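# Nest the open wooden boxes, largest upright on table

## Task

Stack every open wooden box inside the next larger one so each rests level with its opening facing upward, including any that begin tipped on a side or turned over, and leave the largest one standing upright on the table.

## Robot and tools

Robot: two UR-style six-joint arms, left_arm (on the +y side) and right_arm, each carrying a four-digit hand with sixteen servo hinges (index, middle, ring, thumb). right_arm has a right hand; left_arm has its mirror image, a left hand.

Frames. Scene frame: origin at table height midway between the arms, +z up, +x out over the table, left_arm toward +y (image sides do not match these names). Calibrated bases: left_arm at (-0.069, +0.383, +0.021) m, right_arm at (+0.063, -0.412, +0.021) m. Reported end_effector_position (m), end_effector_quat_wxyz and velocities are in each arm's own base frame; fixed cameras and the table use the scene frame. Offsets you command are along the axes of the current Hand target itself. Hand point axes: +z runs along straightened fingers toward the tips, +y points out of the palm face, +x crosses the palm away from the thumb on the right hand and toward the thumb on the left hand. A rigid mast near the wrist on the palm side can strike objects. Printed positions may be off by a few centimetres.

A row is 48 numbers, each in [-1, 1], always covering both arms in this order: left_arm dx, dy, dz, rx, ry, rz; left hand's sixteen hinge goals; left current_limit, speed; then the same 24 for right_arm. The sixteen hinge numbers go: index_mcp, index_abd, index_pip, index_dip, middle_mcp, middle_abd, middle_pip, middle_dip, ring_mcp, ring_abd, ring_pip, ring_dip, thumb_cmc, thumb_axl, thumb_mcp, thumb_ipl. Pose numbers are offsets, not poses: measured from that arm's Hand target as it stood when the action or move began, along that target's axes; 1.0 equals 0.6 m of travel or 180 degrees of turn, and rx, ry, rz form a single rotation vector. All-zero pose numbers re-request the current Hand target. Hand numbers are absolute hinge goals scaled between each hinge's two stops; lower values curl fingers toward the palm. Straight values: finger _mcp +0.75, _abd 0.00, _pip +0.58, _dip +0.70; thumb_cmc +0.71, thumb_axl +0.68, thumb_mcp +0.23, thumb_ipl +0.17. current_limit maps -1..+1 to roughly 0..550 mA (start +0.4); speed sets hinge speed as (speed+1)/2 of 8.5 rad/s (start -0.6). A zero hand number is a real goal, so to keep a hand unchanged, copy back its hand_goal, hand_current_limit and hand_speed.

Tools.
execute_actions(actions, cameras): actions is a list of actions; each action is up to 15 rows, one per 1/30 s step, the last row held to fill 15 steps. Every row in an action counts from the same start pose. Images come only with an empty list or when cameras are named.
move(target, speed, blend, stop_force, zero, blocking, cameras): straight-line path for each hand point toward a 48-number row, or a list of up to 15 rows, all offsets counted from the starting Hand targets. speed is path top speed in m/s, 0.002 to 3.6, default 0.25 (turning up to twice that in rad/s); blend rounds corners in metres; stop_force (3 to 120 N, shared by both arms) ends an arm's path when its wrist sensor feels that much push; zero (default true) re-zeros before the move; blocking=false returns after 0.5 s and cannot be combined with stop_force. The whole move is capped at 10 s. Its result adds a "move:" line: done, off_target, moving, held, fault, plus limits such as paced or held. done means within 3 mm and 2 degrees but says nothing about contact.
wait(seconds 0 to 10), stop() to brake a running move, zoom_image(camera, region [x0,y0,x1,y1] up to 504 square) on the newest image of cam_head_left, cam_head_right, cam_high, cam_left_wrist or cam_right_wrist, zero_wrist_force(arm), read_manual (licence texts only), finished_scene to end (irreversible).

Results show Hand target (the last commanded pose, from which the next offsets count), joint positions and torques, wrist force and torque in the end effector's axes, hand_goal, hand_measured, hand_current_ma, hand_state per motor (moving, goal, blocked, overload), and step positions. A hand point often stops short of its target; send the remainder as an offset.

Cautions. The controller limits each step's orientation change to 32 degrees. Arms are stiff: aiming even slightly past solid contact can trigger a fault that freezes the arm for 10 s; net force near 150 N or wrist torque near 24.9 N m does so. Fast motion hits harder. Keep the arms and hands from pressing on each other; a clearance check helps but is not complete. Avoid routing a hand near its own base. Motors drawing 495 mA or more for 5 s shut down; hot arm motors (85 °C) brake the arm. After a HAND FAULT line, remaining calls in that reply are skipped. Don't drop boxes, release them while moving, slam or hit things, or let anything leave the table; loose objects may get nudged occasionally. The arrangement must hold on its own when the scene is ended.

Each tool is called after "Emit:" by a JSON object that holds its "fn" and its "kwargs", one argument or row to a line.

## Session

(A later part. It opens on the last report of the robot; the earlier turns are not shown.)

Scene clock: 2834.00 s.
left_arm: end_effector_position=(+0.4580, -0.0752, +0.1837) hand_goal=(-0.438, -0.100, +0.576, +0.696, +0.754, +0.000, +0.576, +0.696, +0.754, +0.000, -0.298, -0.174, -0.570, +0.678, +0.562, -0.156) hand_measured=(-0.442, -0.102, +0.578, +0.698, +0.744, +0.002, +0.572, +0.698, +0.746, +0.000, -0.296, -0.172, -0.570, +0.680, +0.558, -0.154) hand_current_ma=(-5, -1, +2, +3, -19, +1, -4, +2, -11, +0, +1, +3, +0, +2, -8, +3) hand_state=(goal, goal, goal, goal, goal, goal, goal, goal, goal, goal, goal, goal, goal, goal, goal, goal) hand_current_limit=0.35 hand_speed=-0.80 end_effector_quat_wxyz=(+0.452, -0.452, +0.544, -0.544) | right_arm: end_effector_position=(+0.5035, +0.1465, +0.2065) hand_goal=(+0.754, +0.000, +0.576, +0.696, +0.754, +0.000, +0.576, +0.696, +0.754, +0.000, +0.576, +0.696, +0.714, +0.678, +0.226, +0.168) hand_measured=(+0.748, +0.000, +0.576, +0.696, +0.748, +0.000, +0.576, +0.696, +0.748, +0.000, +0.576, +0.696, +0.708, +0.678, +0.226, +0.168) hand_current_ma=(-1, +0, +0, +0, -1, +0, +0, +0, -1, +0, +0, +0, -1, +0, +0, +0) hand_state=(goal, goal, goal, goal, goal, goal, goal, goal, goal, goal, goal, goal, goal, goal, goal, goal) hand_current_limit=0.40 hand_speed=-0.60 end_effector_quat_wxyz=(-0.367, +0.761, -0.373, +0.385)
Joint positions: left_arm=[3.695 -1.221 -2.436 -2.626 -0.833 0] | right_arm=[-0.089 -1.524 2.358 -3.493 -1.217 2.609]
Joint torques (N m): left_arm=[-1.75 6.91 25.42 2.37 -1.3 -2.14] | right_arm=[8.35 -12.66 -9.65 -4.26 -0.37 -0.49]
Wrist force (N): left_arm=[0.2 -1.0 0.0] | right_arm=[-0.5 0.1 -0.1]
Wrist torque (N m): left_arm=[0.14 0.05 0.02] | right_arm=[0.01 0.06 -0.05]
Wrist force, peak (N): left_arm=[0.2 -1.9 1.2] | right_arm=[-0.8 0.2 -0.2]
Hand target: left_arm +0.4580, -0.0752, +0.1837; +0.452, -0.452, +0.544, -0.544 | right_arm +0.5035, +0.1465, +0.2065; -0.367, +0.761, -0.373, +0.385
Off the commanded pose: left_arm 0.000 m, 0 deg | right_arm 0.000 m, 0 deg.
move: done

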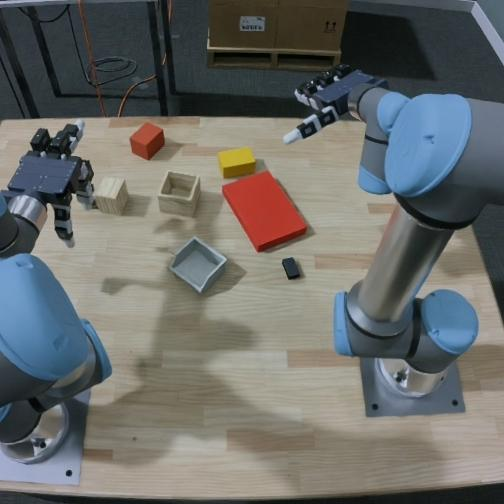

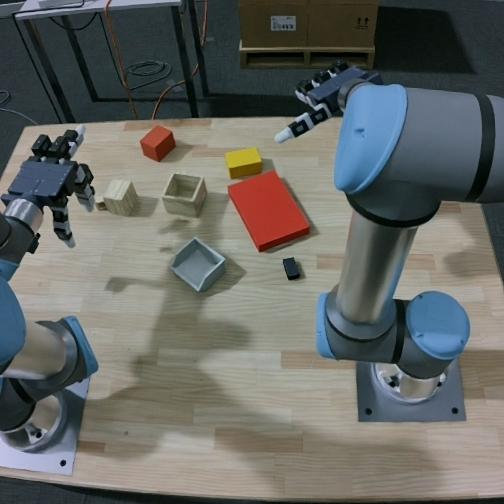

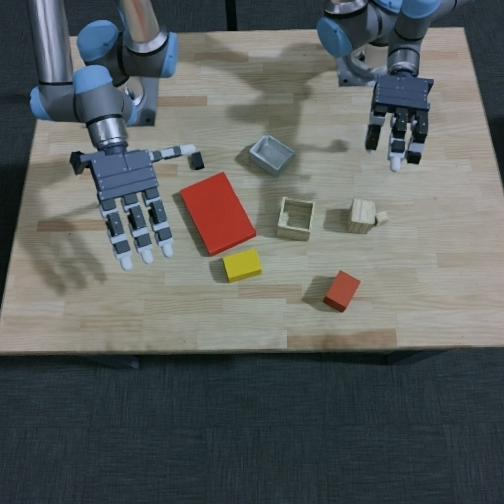

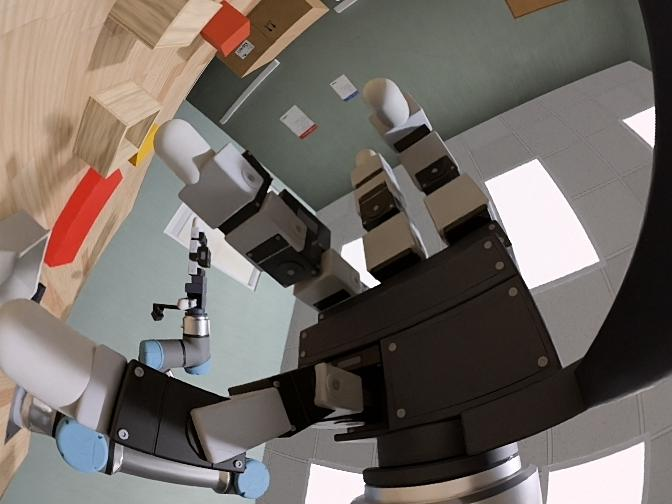

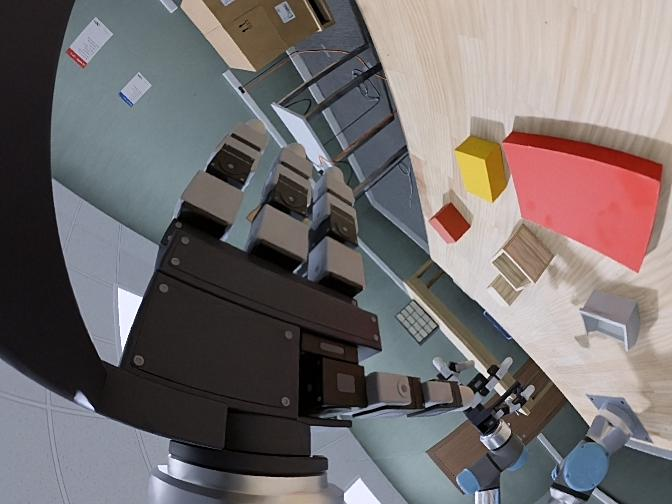

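Emit:
{"fn": "move", "kwargs": {
  "target": [
    [0,0,0,0,0,0,-0.60,-0.1,0.679,0.812,0.754,0,0.576,0.696,0.754,0,-0.299,-0.174,-0.571,0.678,0.108,0.28,0.2,-0.6,0,0,0,0,0,0,0.754,0,0.576,0.696,0.754,0,0.576,0.696,0.754,0,0.576,0.696,0.714,0.678,0.226,0.168,0.4,-0.6],
    [-0.1597,0.055,0.2498,0,-0.1533,0,-0.60,-0.1,0.679,0.812,0.754,0,0.576,0.696,0.754,0,-0.299,-0.174,-0.571,0.678,0.108,0.28,0.2,-0.6,0,0,0,0,0,0,0.754,0,0.576,0.696,0.754,0,0.576,0.696,0.754,0,0.576,0.696,0.714,0.678,0.226,0.168,0.4,-0.6]
  ],
  "speed": 0.12,
  "cameras": ["all"]
}}

Emit:
{"fn": "zoom_image", "kwargs": {
  "camera": "cam_high",
  "region": [345, 190, 415, 260]
}}

Emit:
{"fn": "zoom_image", "kwargs": {
  "camera": "cam_head_right",
  "region": [75, 160, 145, 230]
}}

Scene clock: 2951.87 s.
left_arm: end_effector_position=(+0.6230, -0.0088, +0.1506) hand_goal=(-0.600, -0.100, +0.680, +0.812, +0.754, +0.000, +0.576, +0.696, +0.754, +0.000, -0.298, -0.174, -0.570, +0.678, +0.108, +0.280) hand_measured=(-0.598, -0.102, +0.678, +0.810, +0.744, +0.002, +0.572, +0.698, +0.746, +0.000, -0.296, -0.172, -0.570, +0.680, +0.110, +0.278) hand_current_ma=(+2, -1, -3, -3, -19, +1, -4, +2, -11, +0, +1, +3, +0, +2, +4, -3) hand_state=(goal, goal, goal, goal, goal, goal, goal, goal, goal, goal, goal, goal, goal, goal, goal, goal) hand_current_limit=0.20 hand_speed=-0.60 end_effector_quat_wxyz=(+0.568, -0.568, +0.421, -0.421) | right_arm: end_effector_position=(+0.5035, +0.1465, +0.2065) hand_goal=(+0.754, +0.000, +0.576, +0.696, +0.754, +0.000, +0.576, +0.696, +0.754, +0.000, +0.576, +0.696, +0.714, +0.678, +0.226, +0.168) hand_measured=(+0.748, +0.000, +0.576, +0.696, +0.748, +0.000, +0.576, +0.696, +0.748, +0.000, +0.576, +0.696, +0.708, +0.678, +0.226, +0.168) hand_current_ma=(-1, +0, +0, +0, -1, +0, +0, +0, -1, +0, +0, +0, -1, +0, +0, +0) hand_state=(goal, goal, goal, goal, goal, goal, goal, goal, goal, goal, goal, goal, goal, goal, goal, goal) hand_current_limit=0.40 hand_speed=-0.60 end_effector_quat_wxyz=(-0.367, +0.761, -0.373, +0.385)
Joint positions: left_arm=[3.346 -1.741 -2.078 -2.464 -1.663 0] | right_arm=[-0.089 -1.524 2.358 -3.493 -1.217 2.609]
Joint torques (N m): left_arm=[8.86 32.67 17.48 -0.1 -0.45 2.07] | right_arm=[8.3 -12.77 -9.76 -4.29 -0.51 -0.51]
Wrist force (N): left_arm=[0.1 -0.6 0.1] | right_arm=[-0.6 0.0 0.0]
Wrist torque (N m): left_arm=[0.16 0.09 0.04] | right_arm=[-0.01 0.07 -0.06]
Wrist force, peak (N): left_arm=[0.6 -1.2 -0.3] | right_arm=[-0.7 -0.2 -0.4]
Hand target: left_arm +0.6230, -0.0086, +0.1507; +0.568, -0.568, +0.421, -0.421 | right_arm +0.5035, +0.1465, +0.2065; -0.367, +0.761, -0.373, +0.385
Off the commanded pose: left_arm 0.000 m, 0 deg | right_arm 0.000 m, 0 deg.
move: done

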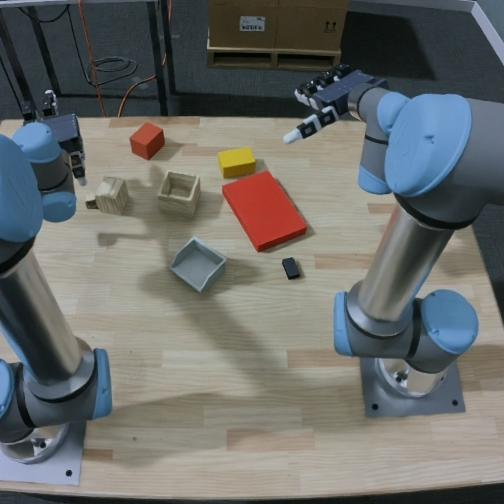

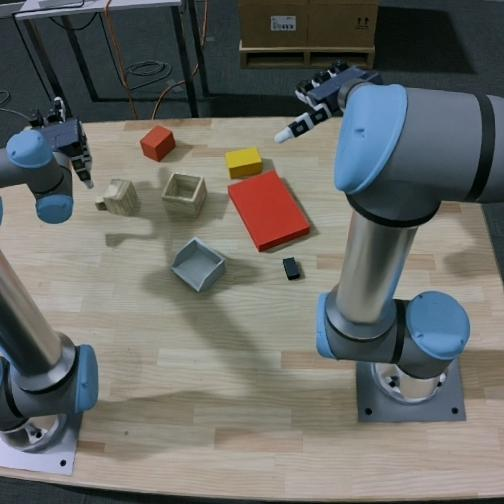

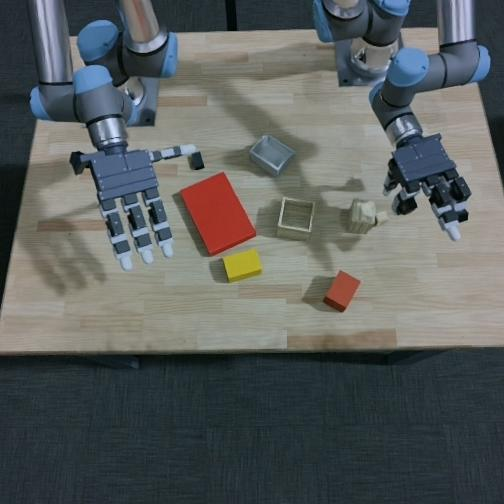

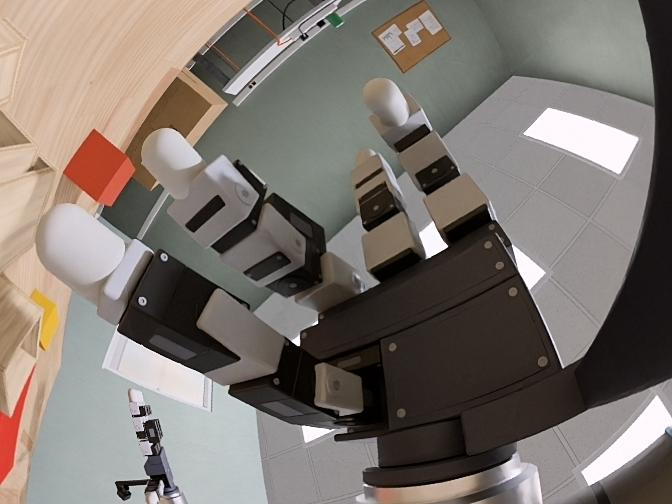

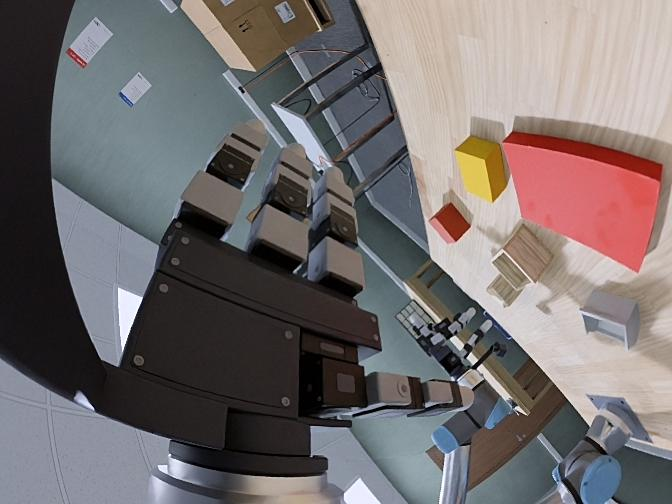

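Scaled by 7.200 from the camera's 504x504 image, which has a finer 720x720 frame.

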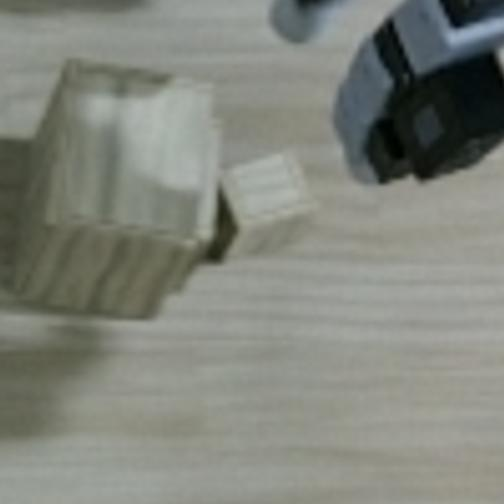

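Scaled by 7.200 from the camera's 504x504 image, which has a finer 720x720 frame.

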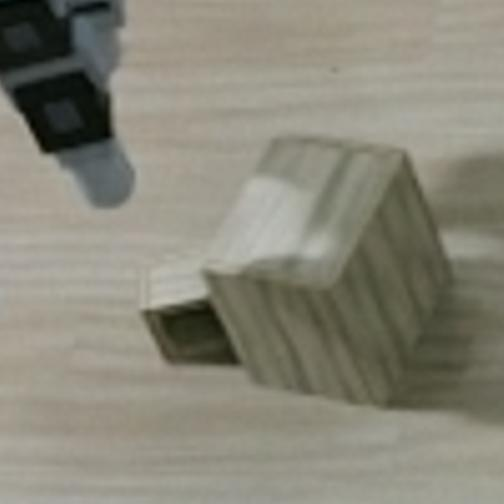

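Emit:
{"fn": "move", "kwargs": {
  "target": [0,0.118,0,0,0,0,-0.60,-0.1,0.679,0.812,0.754,0,0.576,0.696,0.754,0,-0.299,-0.174,-0.571,0.678,0.108,0.28,0.2,-0.6,0,0,0,0,0,0,0.754,0,0.576,0.696,0.754,0,0.576,0.696,0.754,0,0.576,0.696,0.714,0.678,0.226,0.168,0.4,-0.6],
  "speed": 0.08,
  "stop_force": 4,
  "cameras": ["cam_high","cam_head_right","cam_head_left","cam_left_wrist"]
}}

Emit:
{"fn": "zoom_image", "kwargs": {
  "camera": "cam_high",
  "region": [355, 190, 415, 250]
}}

Emit:
{"fn": "zoom_image", "kwargs": {
  "camera": "cam_head_right",
  "region": [75, 170, 135, 230]
}}

Emit:
{"fn": "zoom_image", "kwargs": {
  "camera": "cam_left_wrist",
  "region": [0, 50, 250, 300]
}}

Scene clock: 2964.93 s.
left_arm: end_effector_position=(+0.6230, -0.0086, +0.0799) hand_goal=(-0.600, -0.100, +0.680, +0.812, +0.754, +0.000, +0.576, +0.696, +0.754, +0.000, -0.298, -0.174, -0.570, +0.678, +0.108, +0.280) hand_measured=(-0.598, -0.102, +0.678, +0.810, +0.744, +0.002, +0.572, +0.698, +0.746, +0.000, -0.296, -0.172, -0.570, +0.680, +0.110, +0.278) hand_current_ma=(+2, -1, -3, -3, -19, +1, -4, +2, -11, +0, +1, +3, +0, +2, +4, -3) hand_state=(goal, goal, goal, goal, goal, goal, goal, goal, goal, goal, goal, goal, goal, goal, goal, goal) hand_current_limit=0.20 hand_speed=-0.60 end_effector_quat_wxyz=(+0.568, -0.568, +0.421, -0.421) | right_arm: end_effector_position=(+0.5035, +0.1465, +0.2065) hand_goal=(+0.754, +0.000, +0.576, +0.696, +0.754, +0.000, +0.576, +0.696, +0.754, +0.000, +0.576, +0.696, +0.714, +0.678, +0.226, +0.168) hand_measured=(+0.748, +0.000, +0.576, +0.696, +0.748, +0.000, +0.576, +0.696, +0.748, +0.000, +0.576, +0.696, +0.708, +0.678, +0.226, +0.168) hand_current_ma=(-1, +0, +0, +0, -1, +0, +0, +0, -1, +0, +0, +0, -1, +0, +0, +0) hand_state=(goal, goal, goal, goal, goal, goal, goal, goal, goal, goal, goal, goal, goal, goal, goal, goal) hand_current_limit=0.40 hand_speed=-0.60 end_effector_quat_wxyz=(-0.367, +0.761, -0.373, +0.385)
Joint positions: left_arm=[3.346 -1.878 -2.146 -2.259 -1.663 0] | right_arm=[-0.089 -1.524 2.358 -3.493 -1.217 2.609]
Joint torques (N m): left_arm=[-1.15 42.28 24.48 4.05 1.87 -1.3] | right_arm=[8.4 -12.56 -9.77 -4.3 -0.42 -0.46]
Wrist force (N): left_arm=[0.1 -1.1 0.0] | right_arm=[-0.4 -0.1 0.3]
Wrist torque (N m): left_arm=[0.10 0.08 0.05] | right_arm=[-0.04 0.05 -0.05]
Wrist force, peak (N): left_arm=[0.0 -1.8 0.5] | right_arm=[-0.8 0.2 0.1]
Hand target: left_arm +0.6230, -0.0086, +0.0799; +0.568, -0.568, +0.421, -0.421 | right_arm +0.5035, +0.1465, +0.2065; -0.367, +0.761, -0.373, +0.385
Off the commanded pose: left_arm 0.000 m, 0 deg | right_arm 0.000 m, 0 deg.
move: done
Images, in order (width x height): cam_head_left 504x504, cam_head_right 504x504, cam_high 504x504, cam_left_wrist 672x504.

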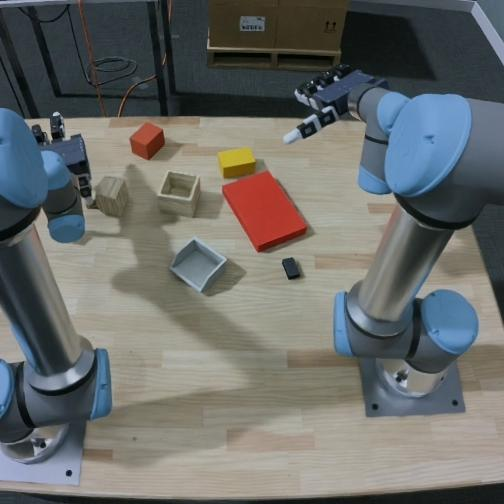

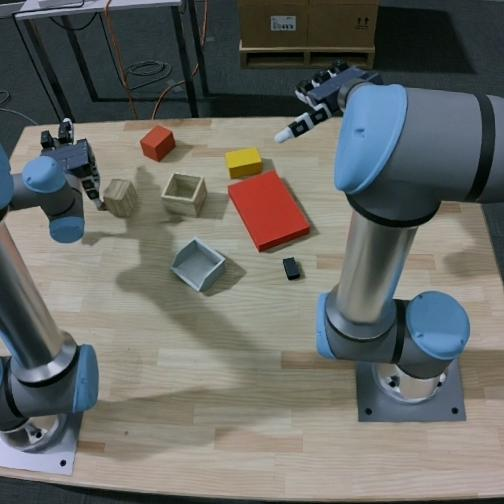

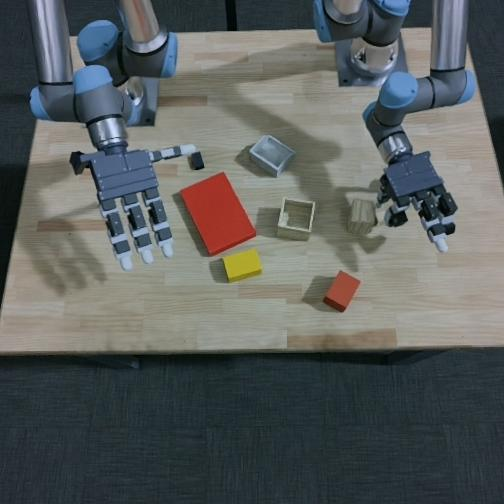

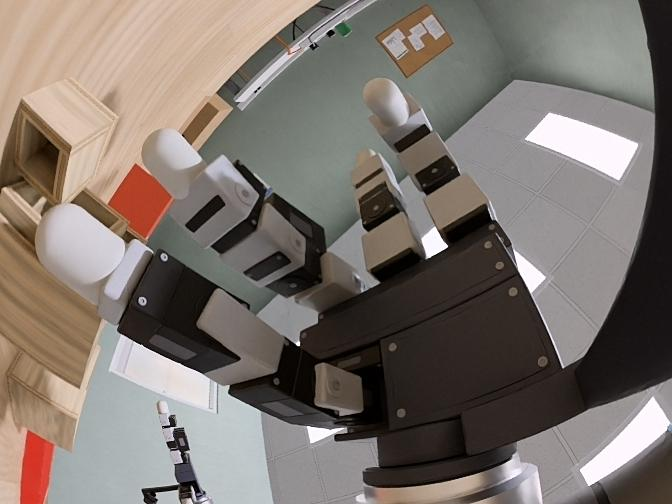

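Scaled by 8.400 from the camera's 504x504 image, which has a finer 720x720 frame.

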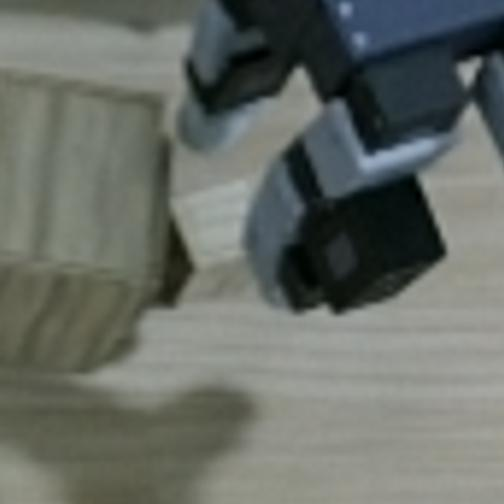

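Scaled by 8.400 from the camera's 504x504 image, which has a finer 720x720 frame.

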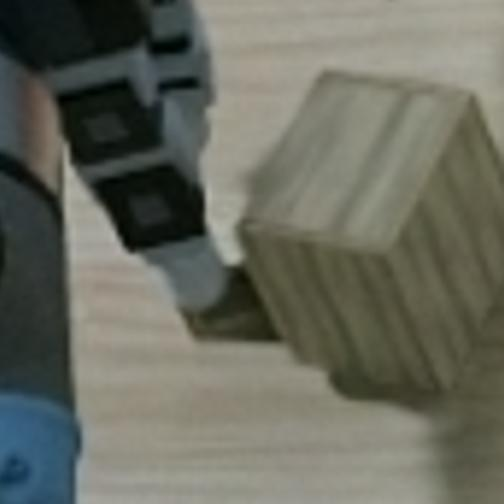

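Scaled by 2.016 from the camera's 672x504 image, which has a finer 960x720 frame.

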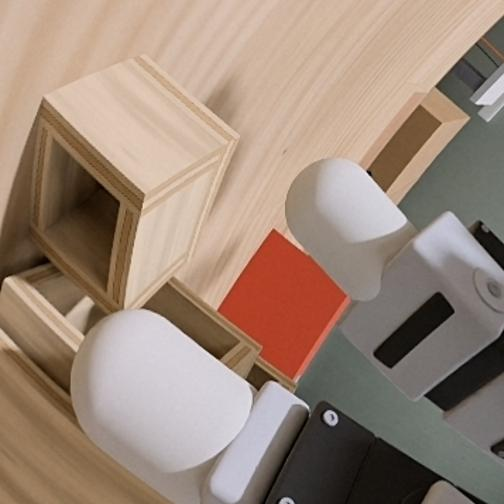

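Emit:
{"fn": "move", "kwargs": {
  "target": [
    [-0.005,0.0,0,0,0,0,-0.60,-0.1,0.679,0.812,0.754,0,0.576,0.696,0.754,0,-0.299,-0.174,-0.571,0.678,0.108,0.28,0.2,-0.6,0,0,0,0,0,0,0.754,0,0.576,0.696,0.754,0,0.576,0.696,0.754,0,0.576,0.696,0.714,0.678,0.226,0.168,0.4,-0.6],
    [-0.005,0.058,0,0,0,0,-0.60,-0.1,0.679,0.812,0.754,0,0.576,0.696,0.754,0,-0.299,-0.174,-0.571,0.678,0.108,0.28,0.2,-0.6,0,0,0,0,0,0,0.754,0,0.576,0.696,0.754,0,0.576,0.696,0.754,0,0.576,0.696,0.714,0.678,0.226,0.168,0.4,-0.6]
  ],
  "speed": 0.03,
  "stop_force": 3,
  "cameras": ["cam_high","cam_head_right","cam_head_left","cam_left_wrist"]
}}

Emit:
{"fn": "zoom_image", "kwargs": {
  "camera": "cam_high",
  "region": [355, 190, 415, 250]
}}

Emit:
{"fn": "zoom_image", "kwargs": {
  "camera": "cam_head_right",
  "region": [75, 170, 135, 230]
}}

Emit:
{"fn": "zoom_image", "kwargs": {
  "camera": "cam_left_wrist",
  "region": [0, 50, 250, 300]
}}

Scene clock: 2985.20 s.
left_arm: end_effector_position=(+0.6221, -0.0058, +0.0451) hand_goal=(-0.600, -0.100, +0.680, +0.812, +0.754, +0.000, +0.576, +0.696, +0.754, +0.000, -0.298, -0.174, -0.570, +0.678, +0.108, +0.280) hand_measured=(-0.598, -0.102, +0.678, +0.810, +0.744, +0.002, +0.572, +0.698, +0.746, +0.000, -0.296, -0.172, -0.570, +0.680, +0.110, +0.278) hand_current_ma=(+2, -1, -3, -3, -19, +1, -4, +2, -11, +0, +1, +3, +0, +2, +4, -3) hand_state=(goal, goal, goal, goal, goal, goal, goal, goal, goal, goal, goal, goal, goal, goal, goal, goal) hand_current_limit=0.20 hand_speed=-0.60 end_effector_quat_wxyz=(+0.568, -0.568, +0.421, -0.421) | right_arm: end_effector_position=(+0.5035, +0.1465, +0.2065) hand_goal=(+0.754, +0.000, +0.576, +0.696, +0.754, +0.000, +0.576, +0.696, +0.754, +0.000, +0.576, +0.696, +0.714, +0.678, +0.226, +0.168) hand_measured=(+0.748, +0.000, +0.576, +0.696, +0.748, +0.000, +0.576, +0.696, +0.748, +0.000, +0.576, +0.696, +0.708, +0.678, +0.226, +0.168) hand_current_ma=(-1, +0, +0, +0, -1, +0, +0, +0, -1, +0, +0, +0, -1, +0, +0, +0) hand_state=(goal, goal, goal, goal, goal, goal, goal, goal, goal, goal, goal, goal, goal, goal, goal, goal) hand_current_limit=0.40 hand_speed=-0.60 end_effector_quat_wxyz=(-0.367, +0.761, -0.373, +0.385)
Joint positions: left_arm=[3.354 -1.955 -2.171 -2.157 -1.655 0] | right_arm=[-0.089 -1.524 2.358 -3.493 -1.217 2.609]
Joint torques (N m): left_arm=[-10.61 43.66 21.98 -0.36 -1.87 2.29] | right_arm=[8.55 -12.45 -10.29 -4.35 -0.47 -0.42]
Wrist force (N): left_arm=[0.2 -0.9 0.5] | right_arm=[-0.4 0.3 -0.2]
Wrist torque (N m): left_arm=[0.11 0.07 0.04] | right_arm=[0.05 0.06 -0.04]
Wrist force, peak (N): left_arm=[0.3 -1.4 0.1] | right_arm=[-0.7 0.5 -0.2]
Hand target: left_arm +0.6221, -0.0058, +0.0451; +0.568, -0.568, +0.421, -0.421 | right_arm +0.5035, +0.1465, +0.2065; -0.367, +0.761, -0.373, +0.385
Off the commanded pose: left_arm 0.000 m, 0 deg | right_arm 0.000 m, 0 deg.
move: done
Images, in order (width x height): cam_head_left 504x504, cam_head_right 504x504, cam_high 504x504, cam_left_wrist 672x504.

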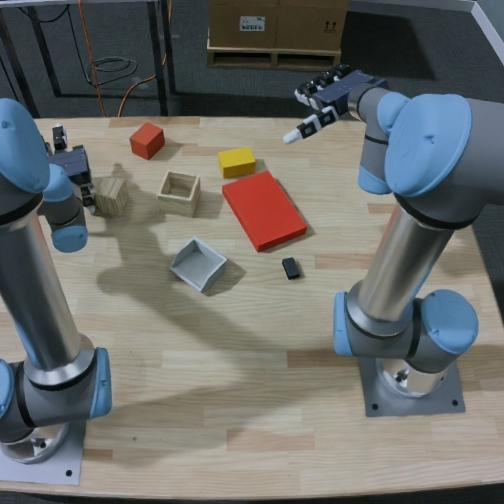

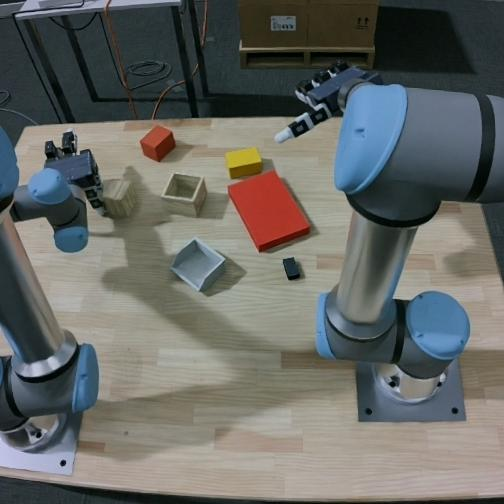

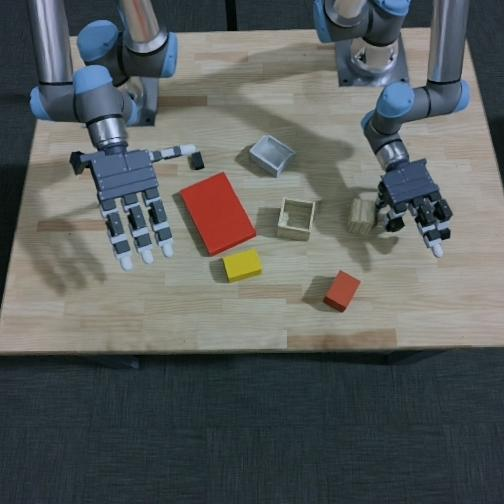

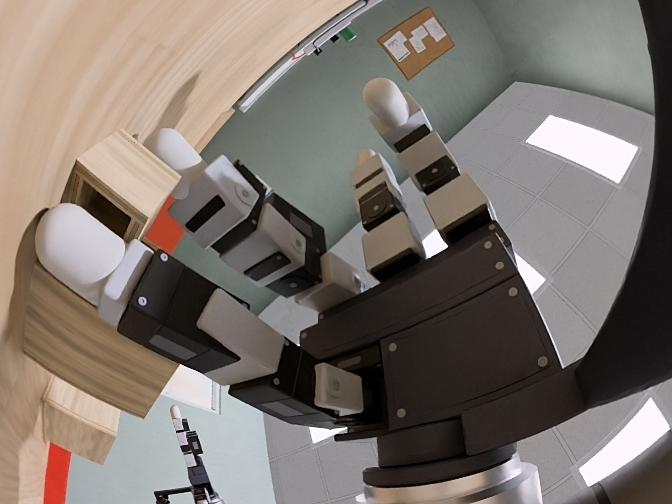

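Scaled by 8.400 from the camera's 504x504 image, which has a finer 720x720 frame.

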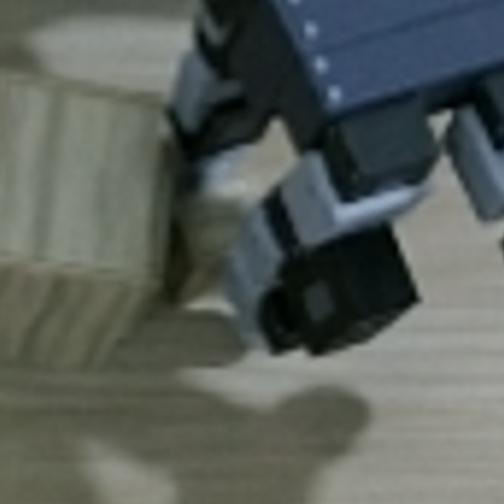

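Scaled by 8.400 from the camera's 504x504 image, which has a finer 720x720 frame.

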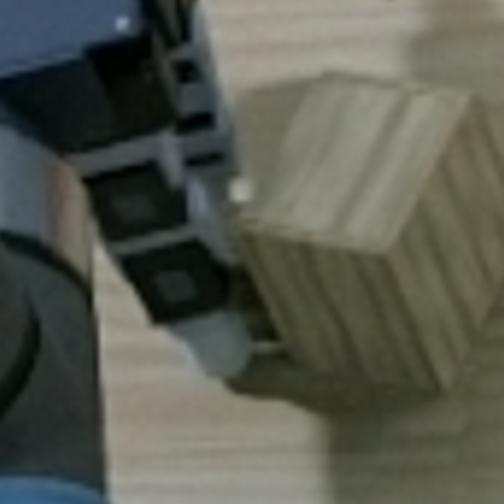

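Scaled by 2.016 from the camera's 672x504 image, which has a finer 960x720 frame.

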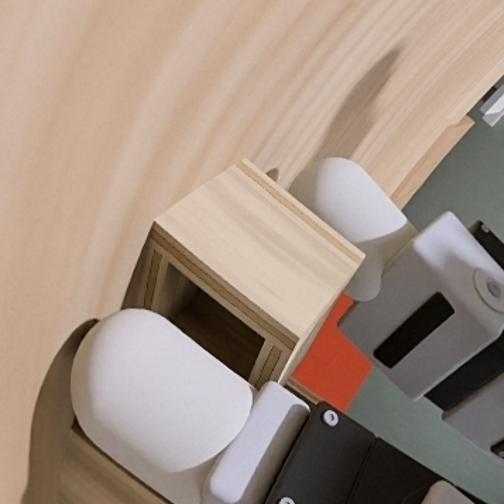

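Emit:
{"fn": "move", "kwargs": {
  "target": [0,0,0,0,0,0,-0.72,-0.1,0.679,0.812,0.754,0,0.576,0.696,0.754,0,-0.299,-0.174,-0.571,0.678,-0.11,0.425,-0.1,-0.85,0,0,0,0,0,0,0.754,0,0.576,0.696,0.754,0,0.576,0.696,0.754,0,0.576,0.696,0.714,0.678,0.226,0.168,0.4,-0.6],
  "speed": 0.03,
  "cameras": ["cam_high","cam_head_right","cam_left_wrist"]
}}

Emit:
{"fn": "zoom_image", "kwargs": {
  "camera": "cam_left_wrist",
  "region": [0, 50, 250, 300]
}}

Scene clock: 2989.50 s.
left_arm: end_effector_position=(+0.6221, -0.0058, +0.0451) hand_goal=(-0.720, -0.100, +0.680, +0.812, +0.754, +0.000, +0.576, +0.696, +0.754, +0.000, -0.298, -0.174, -0.570, +0.678, -0.110, +0.426) hand_measured=(-0.672, -0.102, +0.702, +0.820, +0.744, +0.002, +0.572, +0.698, +0.746, +0.000, -0.296, -0.172, -0.570, +0.680, -0.004, +0.434) hand_current_ma=(+140, -1, +42, +12, -19, +1, -4, +2, -11, +0, +1, +3, +0, +2, +247, +20) hand_state=(blocked, goal, blocked, goal, goal, goal, goal, goal, goal, goal, goal, goal, goal, goal, blocked, goal) hand_current_limit=-0.10 hand_speed=-0.85 end_effector_quat_wxyz=(+0.568, -0.568, +0.421, -0.421) | right_arm: end_effector_position=(+0.5035, +0.1465, +0.2065) hand_goal=(+0.754, +0.000, +0.576, +0.696, +0.754, +0.000, +0.576, +0.696, +0.754, +0.000, +0.576, +0.696, +0.714, +0.678, +0.226, +0.168) hand_measured=(+0.748, +0.000, +0.576, +0.696, +0.748, +0.000, +0.576, +0.696, +0.748, +0.000, +0.576, +0.696, +0.708, +0.678, +0.226, +0.168) hand_current_ma=(-1, +0, +0, +0, -1, +0, +0, +0, -1, +0, +0, +0, -1, +0, +0, +0) hand_state=(goal, goal, goal, goal, goal, goal, goal, goal, goal, goal, goal, goal, goal, goal, goal, goal) hand_current_limit=0.40 hand_speed=-0.60 end_effector_quat_wxyz=(-0.367, +0.761, -0.373, +0.385)
Joint positions: left_arm=[3.354 -1.955 -2.171 -2.157 -1.655 0] | right_arm=[-0.089 -1.524 2.358 -3.493 -1.217 2.609]
Joint torques (N m): left_arm=[-8.15 42.13 21.9 -0.13 0.24 2.27] | right_arm=[8.73 -12.63 -9.61 -4.25 -0.52 -0.54]
Wrist force (N): left_arm=[0.2 -1.0 0.4] | right_arm=[-0.4 -0.1 -0.1]
Wrist torque (N m): left_arm=[0.10 0.05 0.03] | right_arm=[-0.01 0.05 -0.04]
Wrist force, peak (N): left_arm=[0.1 -1.3 0.3] | right_arm=[-0.9 -0.1 0.1]
Hand target: left_arm +0.6221, -0.0058, +0.0451; +0.568, -0.568, +0.421, -0.421 | right_arm +0.5035, +0.1465, +0.2065; -0.367, +0.761, -0.373, +0.385
Off the commanded pose: left_arm 0.000 m, 0 deg | right_arm 0.000 m, 0 deg.
move: done
Images, in order (width x height): cam_head_right 504x504, cam_high 504x504, cam_left_wrist 672x504.

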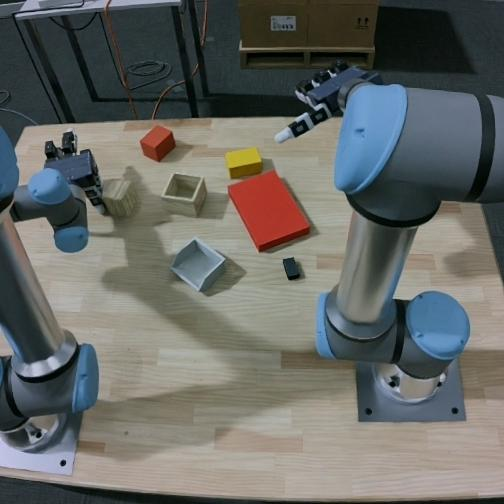

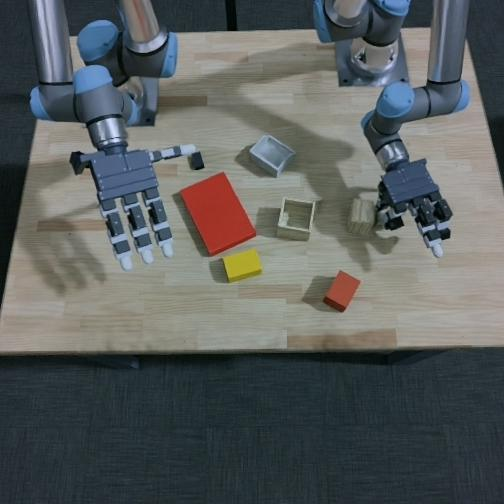

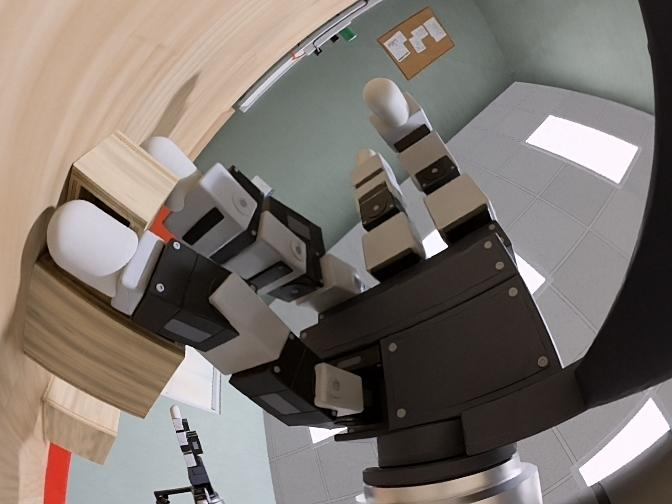

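Scaled by 2.016 from the camera's 672x504 image, which has a finer 960x720 frame.

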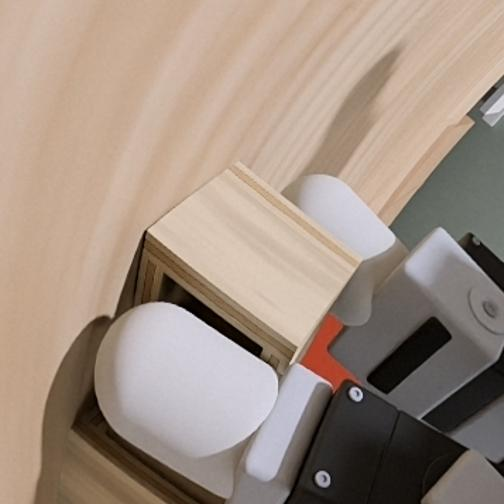

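Emit:
{"fn": "move", "kwargs": {
  "target": [
    [0,-0.07,0,0,0,0,-0.72,-0.1,0.679,0.812,0.754,0,0.576,0.696,0.754,0,-0.299,-0.174,-0.571,0.678,-0.11,0.425,-0.1,-0.85,0,0,0,0,0,0,0.754,0,0.576,0.696,0.754,0,0.576,0.696,0.754,0,0.576,0.696,0.714,0.678,0.226,0.168,0.4,-0.6],
    [0.0616,-0.07,-0.0197,0,0.4167,0,-0.72,-0.1,0.679,0.812,0.754,0,0.576,0.696,0.754,0,-0.299,-0.174,-0.571,0.678,-0.11,0.425,-0.1,-0.85,0,0,0,0,0,0,0.754,0,0.576,0.696,0.754,0,0.576,0.696,0.754,0,0.576,0.696,0.714,0.678,0.226,0.168,0.4,-0.6]
  ],
  "speed": [0.05,0.15],
  "cameras": ["cam_high","cam_head_right","cam_left_wrist"]
}}

Emit:
{"fn": "zoom_image", "kwargs": {
  "camera": "cam_left_wrist",
  "region": [0, 50, 250, 300]
}}

Emit:
{"fn": "zoom_image", "kwargs": {
  "camera": "cam_high",
  "region": [340, 170, 430, 260]
}}

Scene clock: 3006.67 s.
left_arm: end_effector_position=(+0.6216, -0.0447, +0.0870) hand_goal=(-0.720, -0.100, +0.680, +0.812, +0.754, +0.000, +0.576, +0.696, +0.754, +0.000, -0.298, -0.174, -0.570, +0.678, -0.110, +0.426) hand_measured=(-0.672, -0.102, +0.702, +0.820, +0.744, +0.002, +0.572, +0.698, +0.746, +0.000, -0.296, -0.172, -0.570, +0.680, -0.004, +0.434) hand_current_ma=(+140, -1, +45, +13, -19, +1, -4, +2, -11, +0, +1, +3, +0, +2, +248, +20) hand_state=(blocked, goal, blocked, goal, goal, goal, goal, goal, goal, goal, goal, goal, goal, goal, blocked, goal) hand_current_limit=-0.10 hand_speed=-0.85 end_effector_quat_wxyz=(+0.195, -0.195, +0.680, -0.680) | right_arm: end_effector_position=(+0.5035, +0.1465, +0.2065) hand_goal=(+0.754, +0.000, +0.576, +0.696, +0.754, +0.000, +0.576, +0.696, +0.754, +0.000, +0.576, +0.696, +0.714, +0.678, +0.226, +0.168) hand_measured=(+0.748, +0.000, +0.576, +0.696, +0.748, +0.000, +0.576, +0.696, +0.748, +0.000, +0.576, +0.696, +0.708, +0.678, +0.226, +0.168) hand_current_ma=(-1, +0, +0, +0, -1, +0, +0, +0, -1, +0, +0, +0, -1, +0, +0, +0) hand_state=(goal, goal, goal, goal, goal, goal, goal, goal, goal, goal, goal, goal, goal, goal, goal, goal) hand_current_limit=0.40 hand_speed=-0.60 end_effector_quat_wxyz=(-0.367, +0.761, -0.373, +0.385)
Joint positions: left_arm=[3.692 -2.127 -1.712 -2.421 -0.008 -0.024] | right_arm=[-0.089 -1.524 2.358 -3.493 -1.217 2.609]
Joint torques (N m): left_arm=[6.07 52.32 12.78 -2.25 -1.27 2.64] | right_arm=[8.64 -12.42 -9.59 -4.29 -0.46 -0.57]
Wrist force (N): left_arm=[-0.1 -0.7 0.3] | right_arm=[-0.5 0.3 0.0]
Wrist torque (N m): left_arm=[0.15 0.09 -0.11] | right_arm=[0.03 0.06 -0.03]
Wrist force, peak (N): left_arm=[0.1 -1.4 0.4] | right_arm=[-0.8 0.1 0.1]
Hand target: left_arm +0.6216, -0.0446, +0.0871; +0.195, -0.195, +0.680, -0.680 | right_arm +0.5035, +0.1465, +0.2065; -0.367, +0.761, -0.373, +0.385
Off the commanded pose: left_arm 0.000 m, 0 deg | right_arm 0.000 m, 0 deg.
move: done
Images, in order (width x height): cam_head_right 504x504, cam_high 504x504, cam_left_wrist 672x504.

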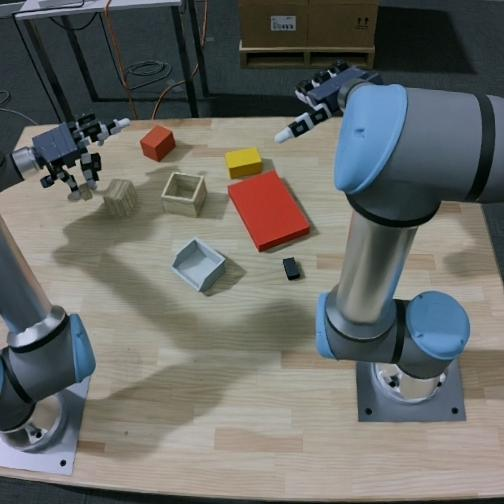

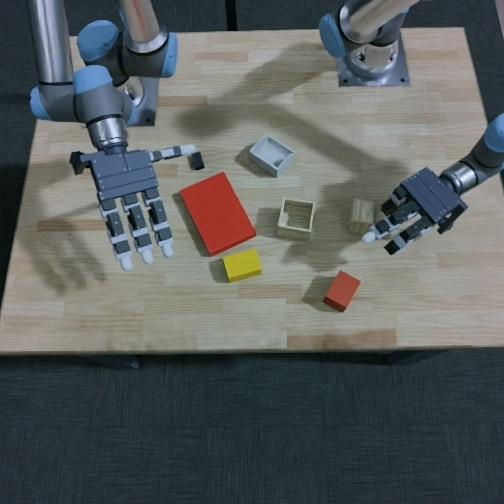

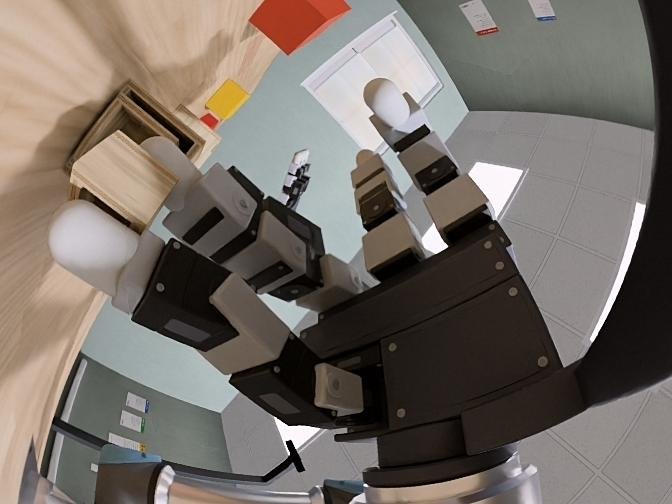

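Scaled by 2.016 from the camera's 672x504 image, which has a finer 960x720 frame.

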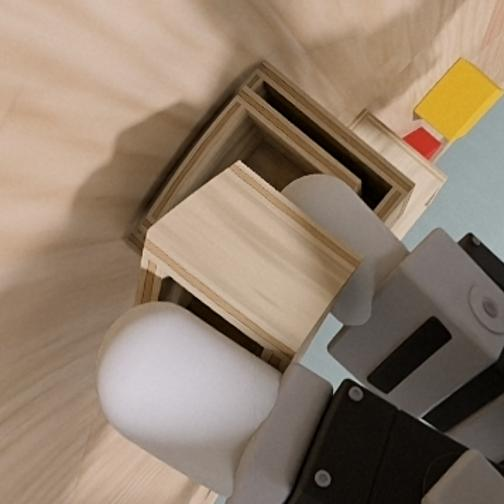

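Scaled by 5.600 from the camera's 504x504 image, which has a finer 720x720 frame.

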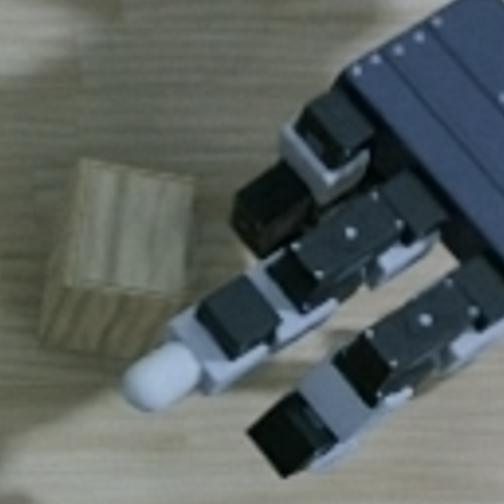

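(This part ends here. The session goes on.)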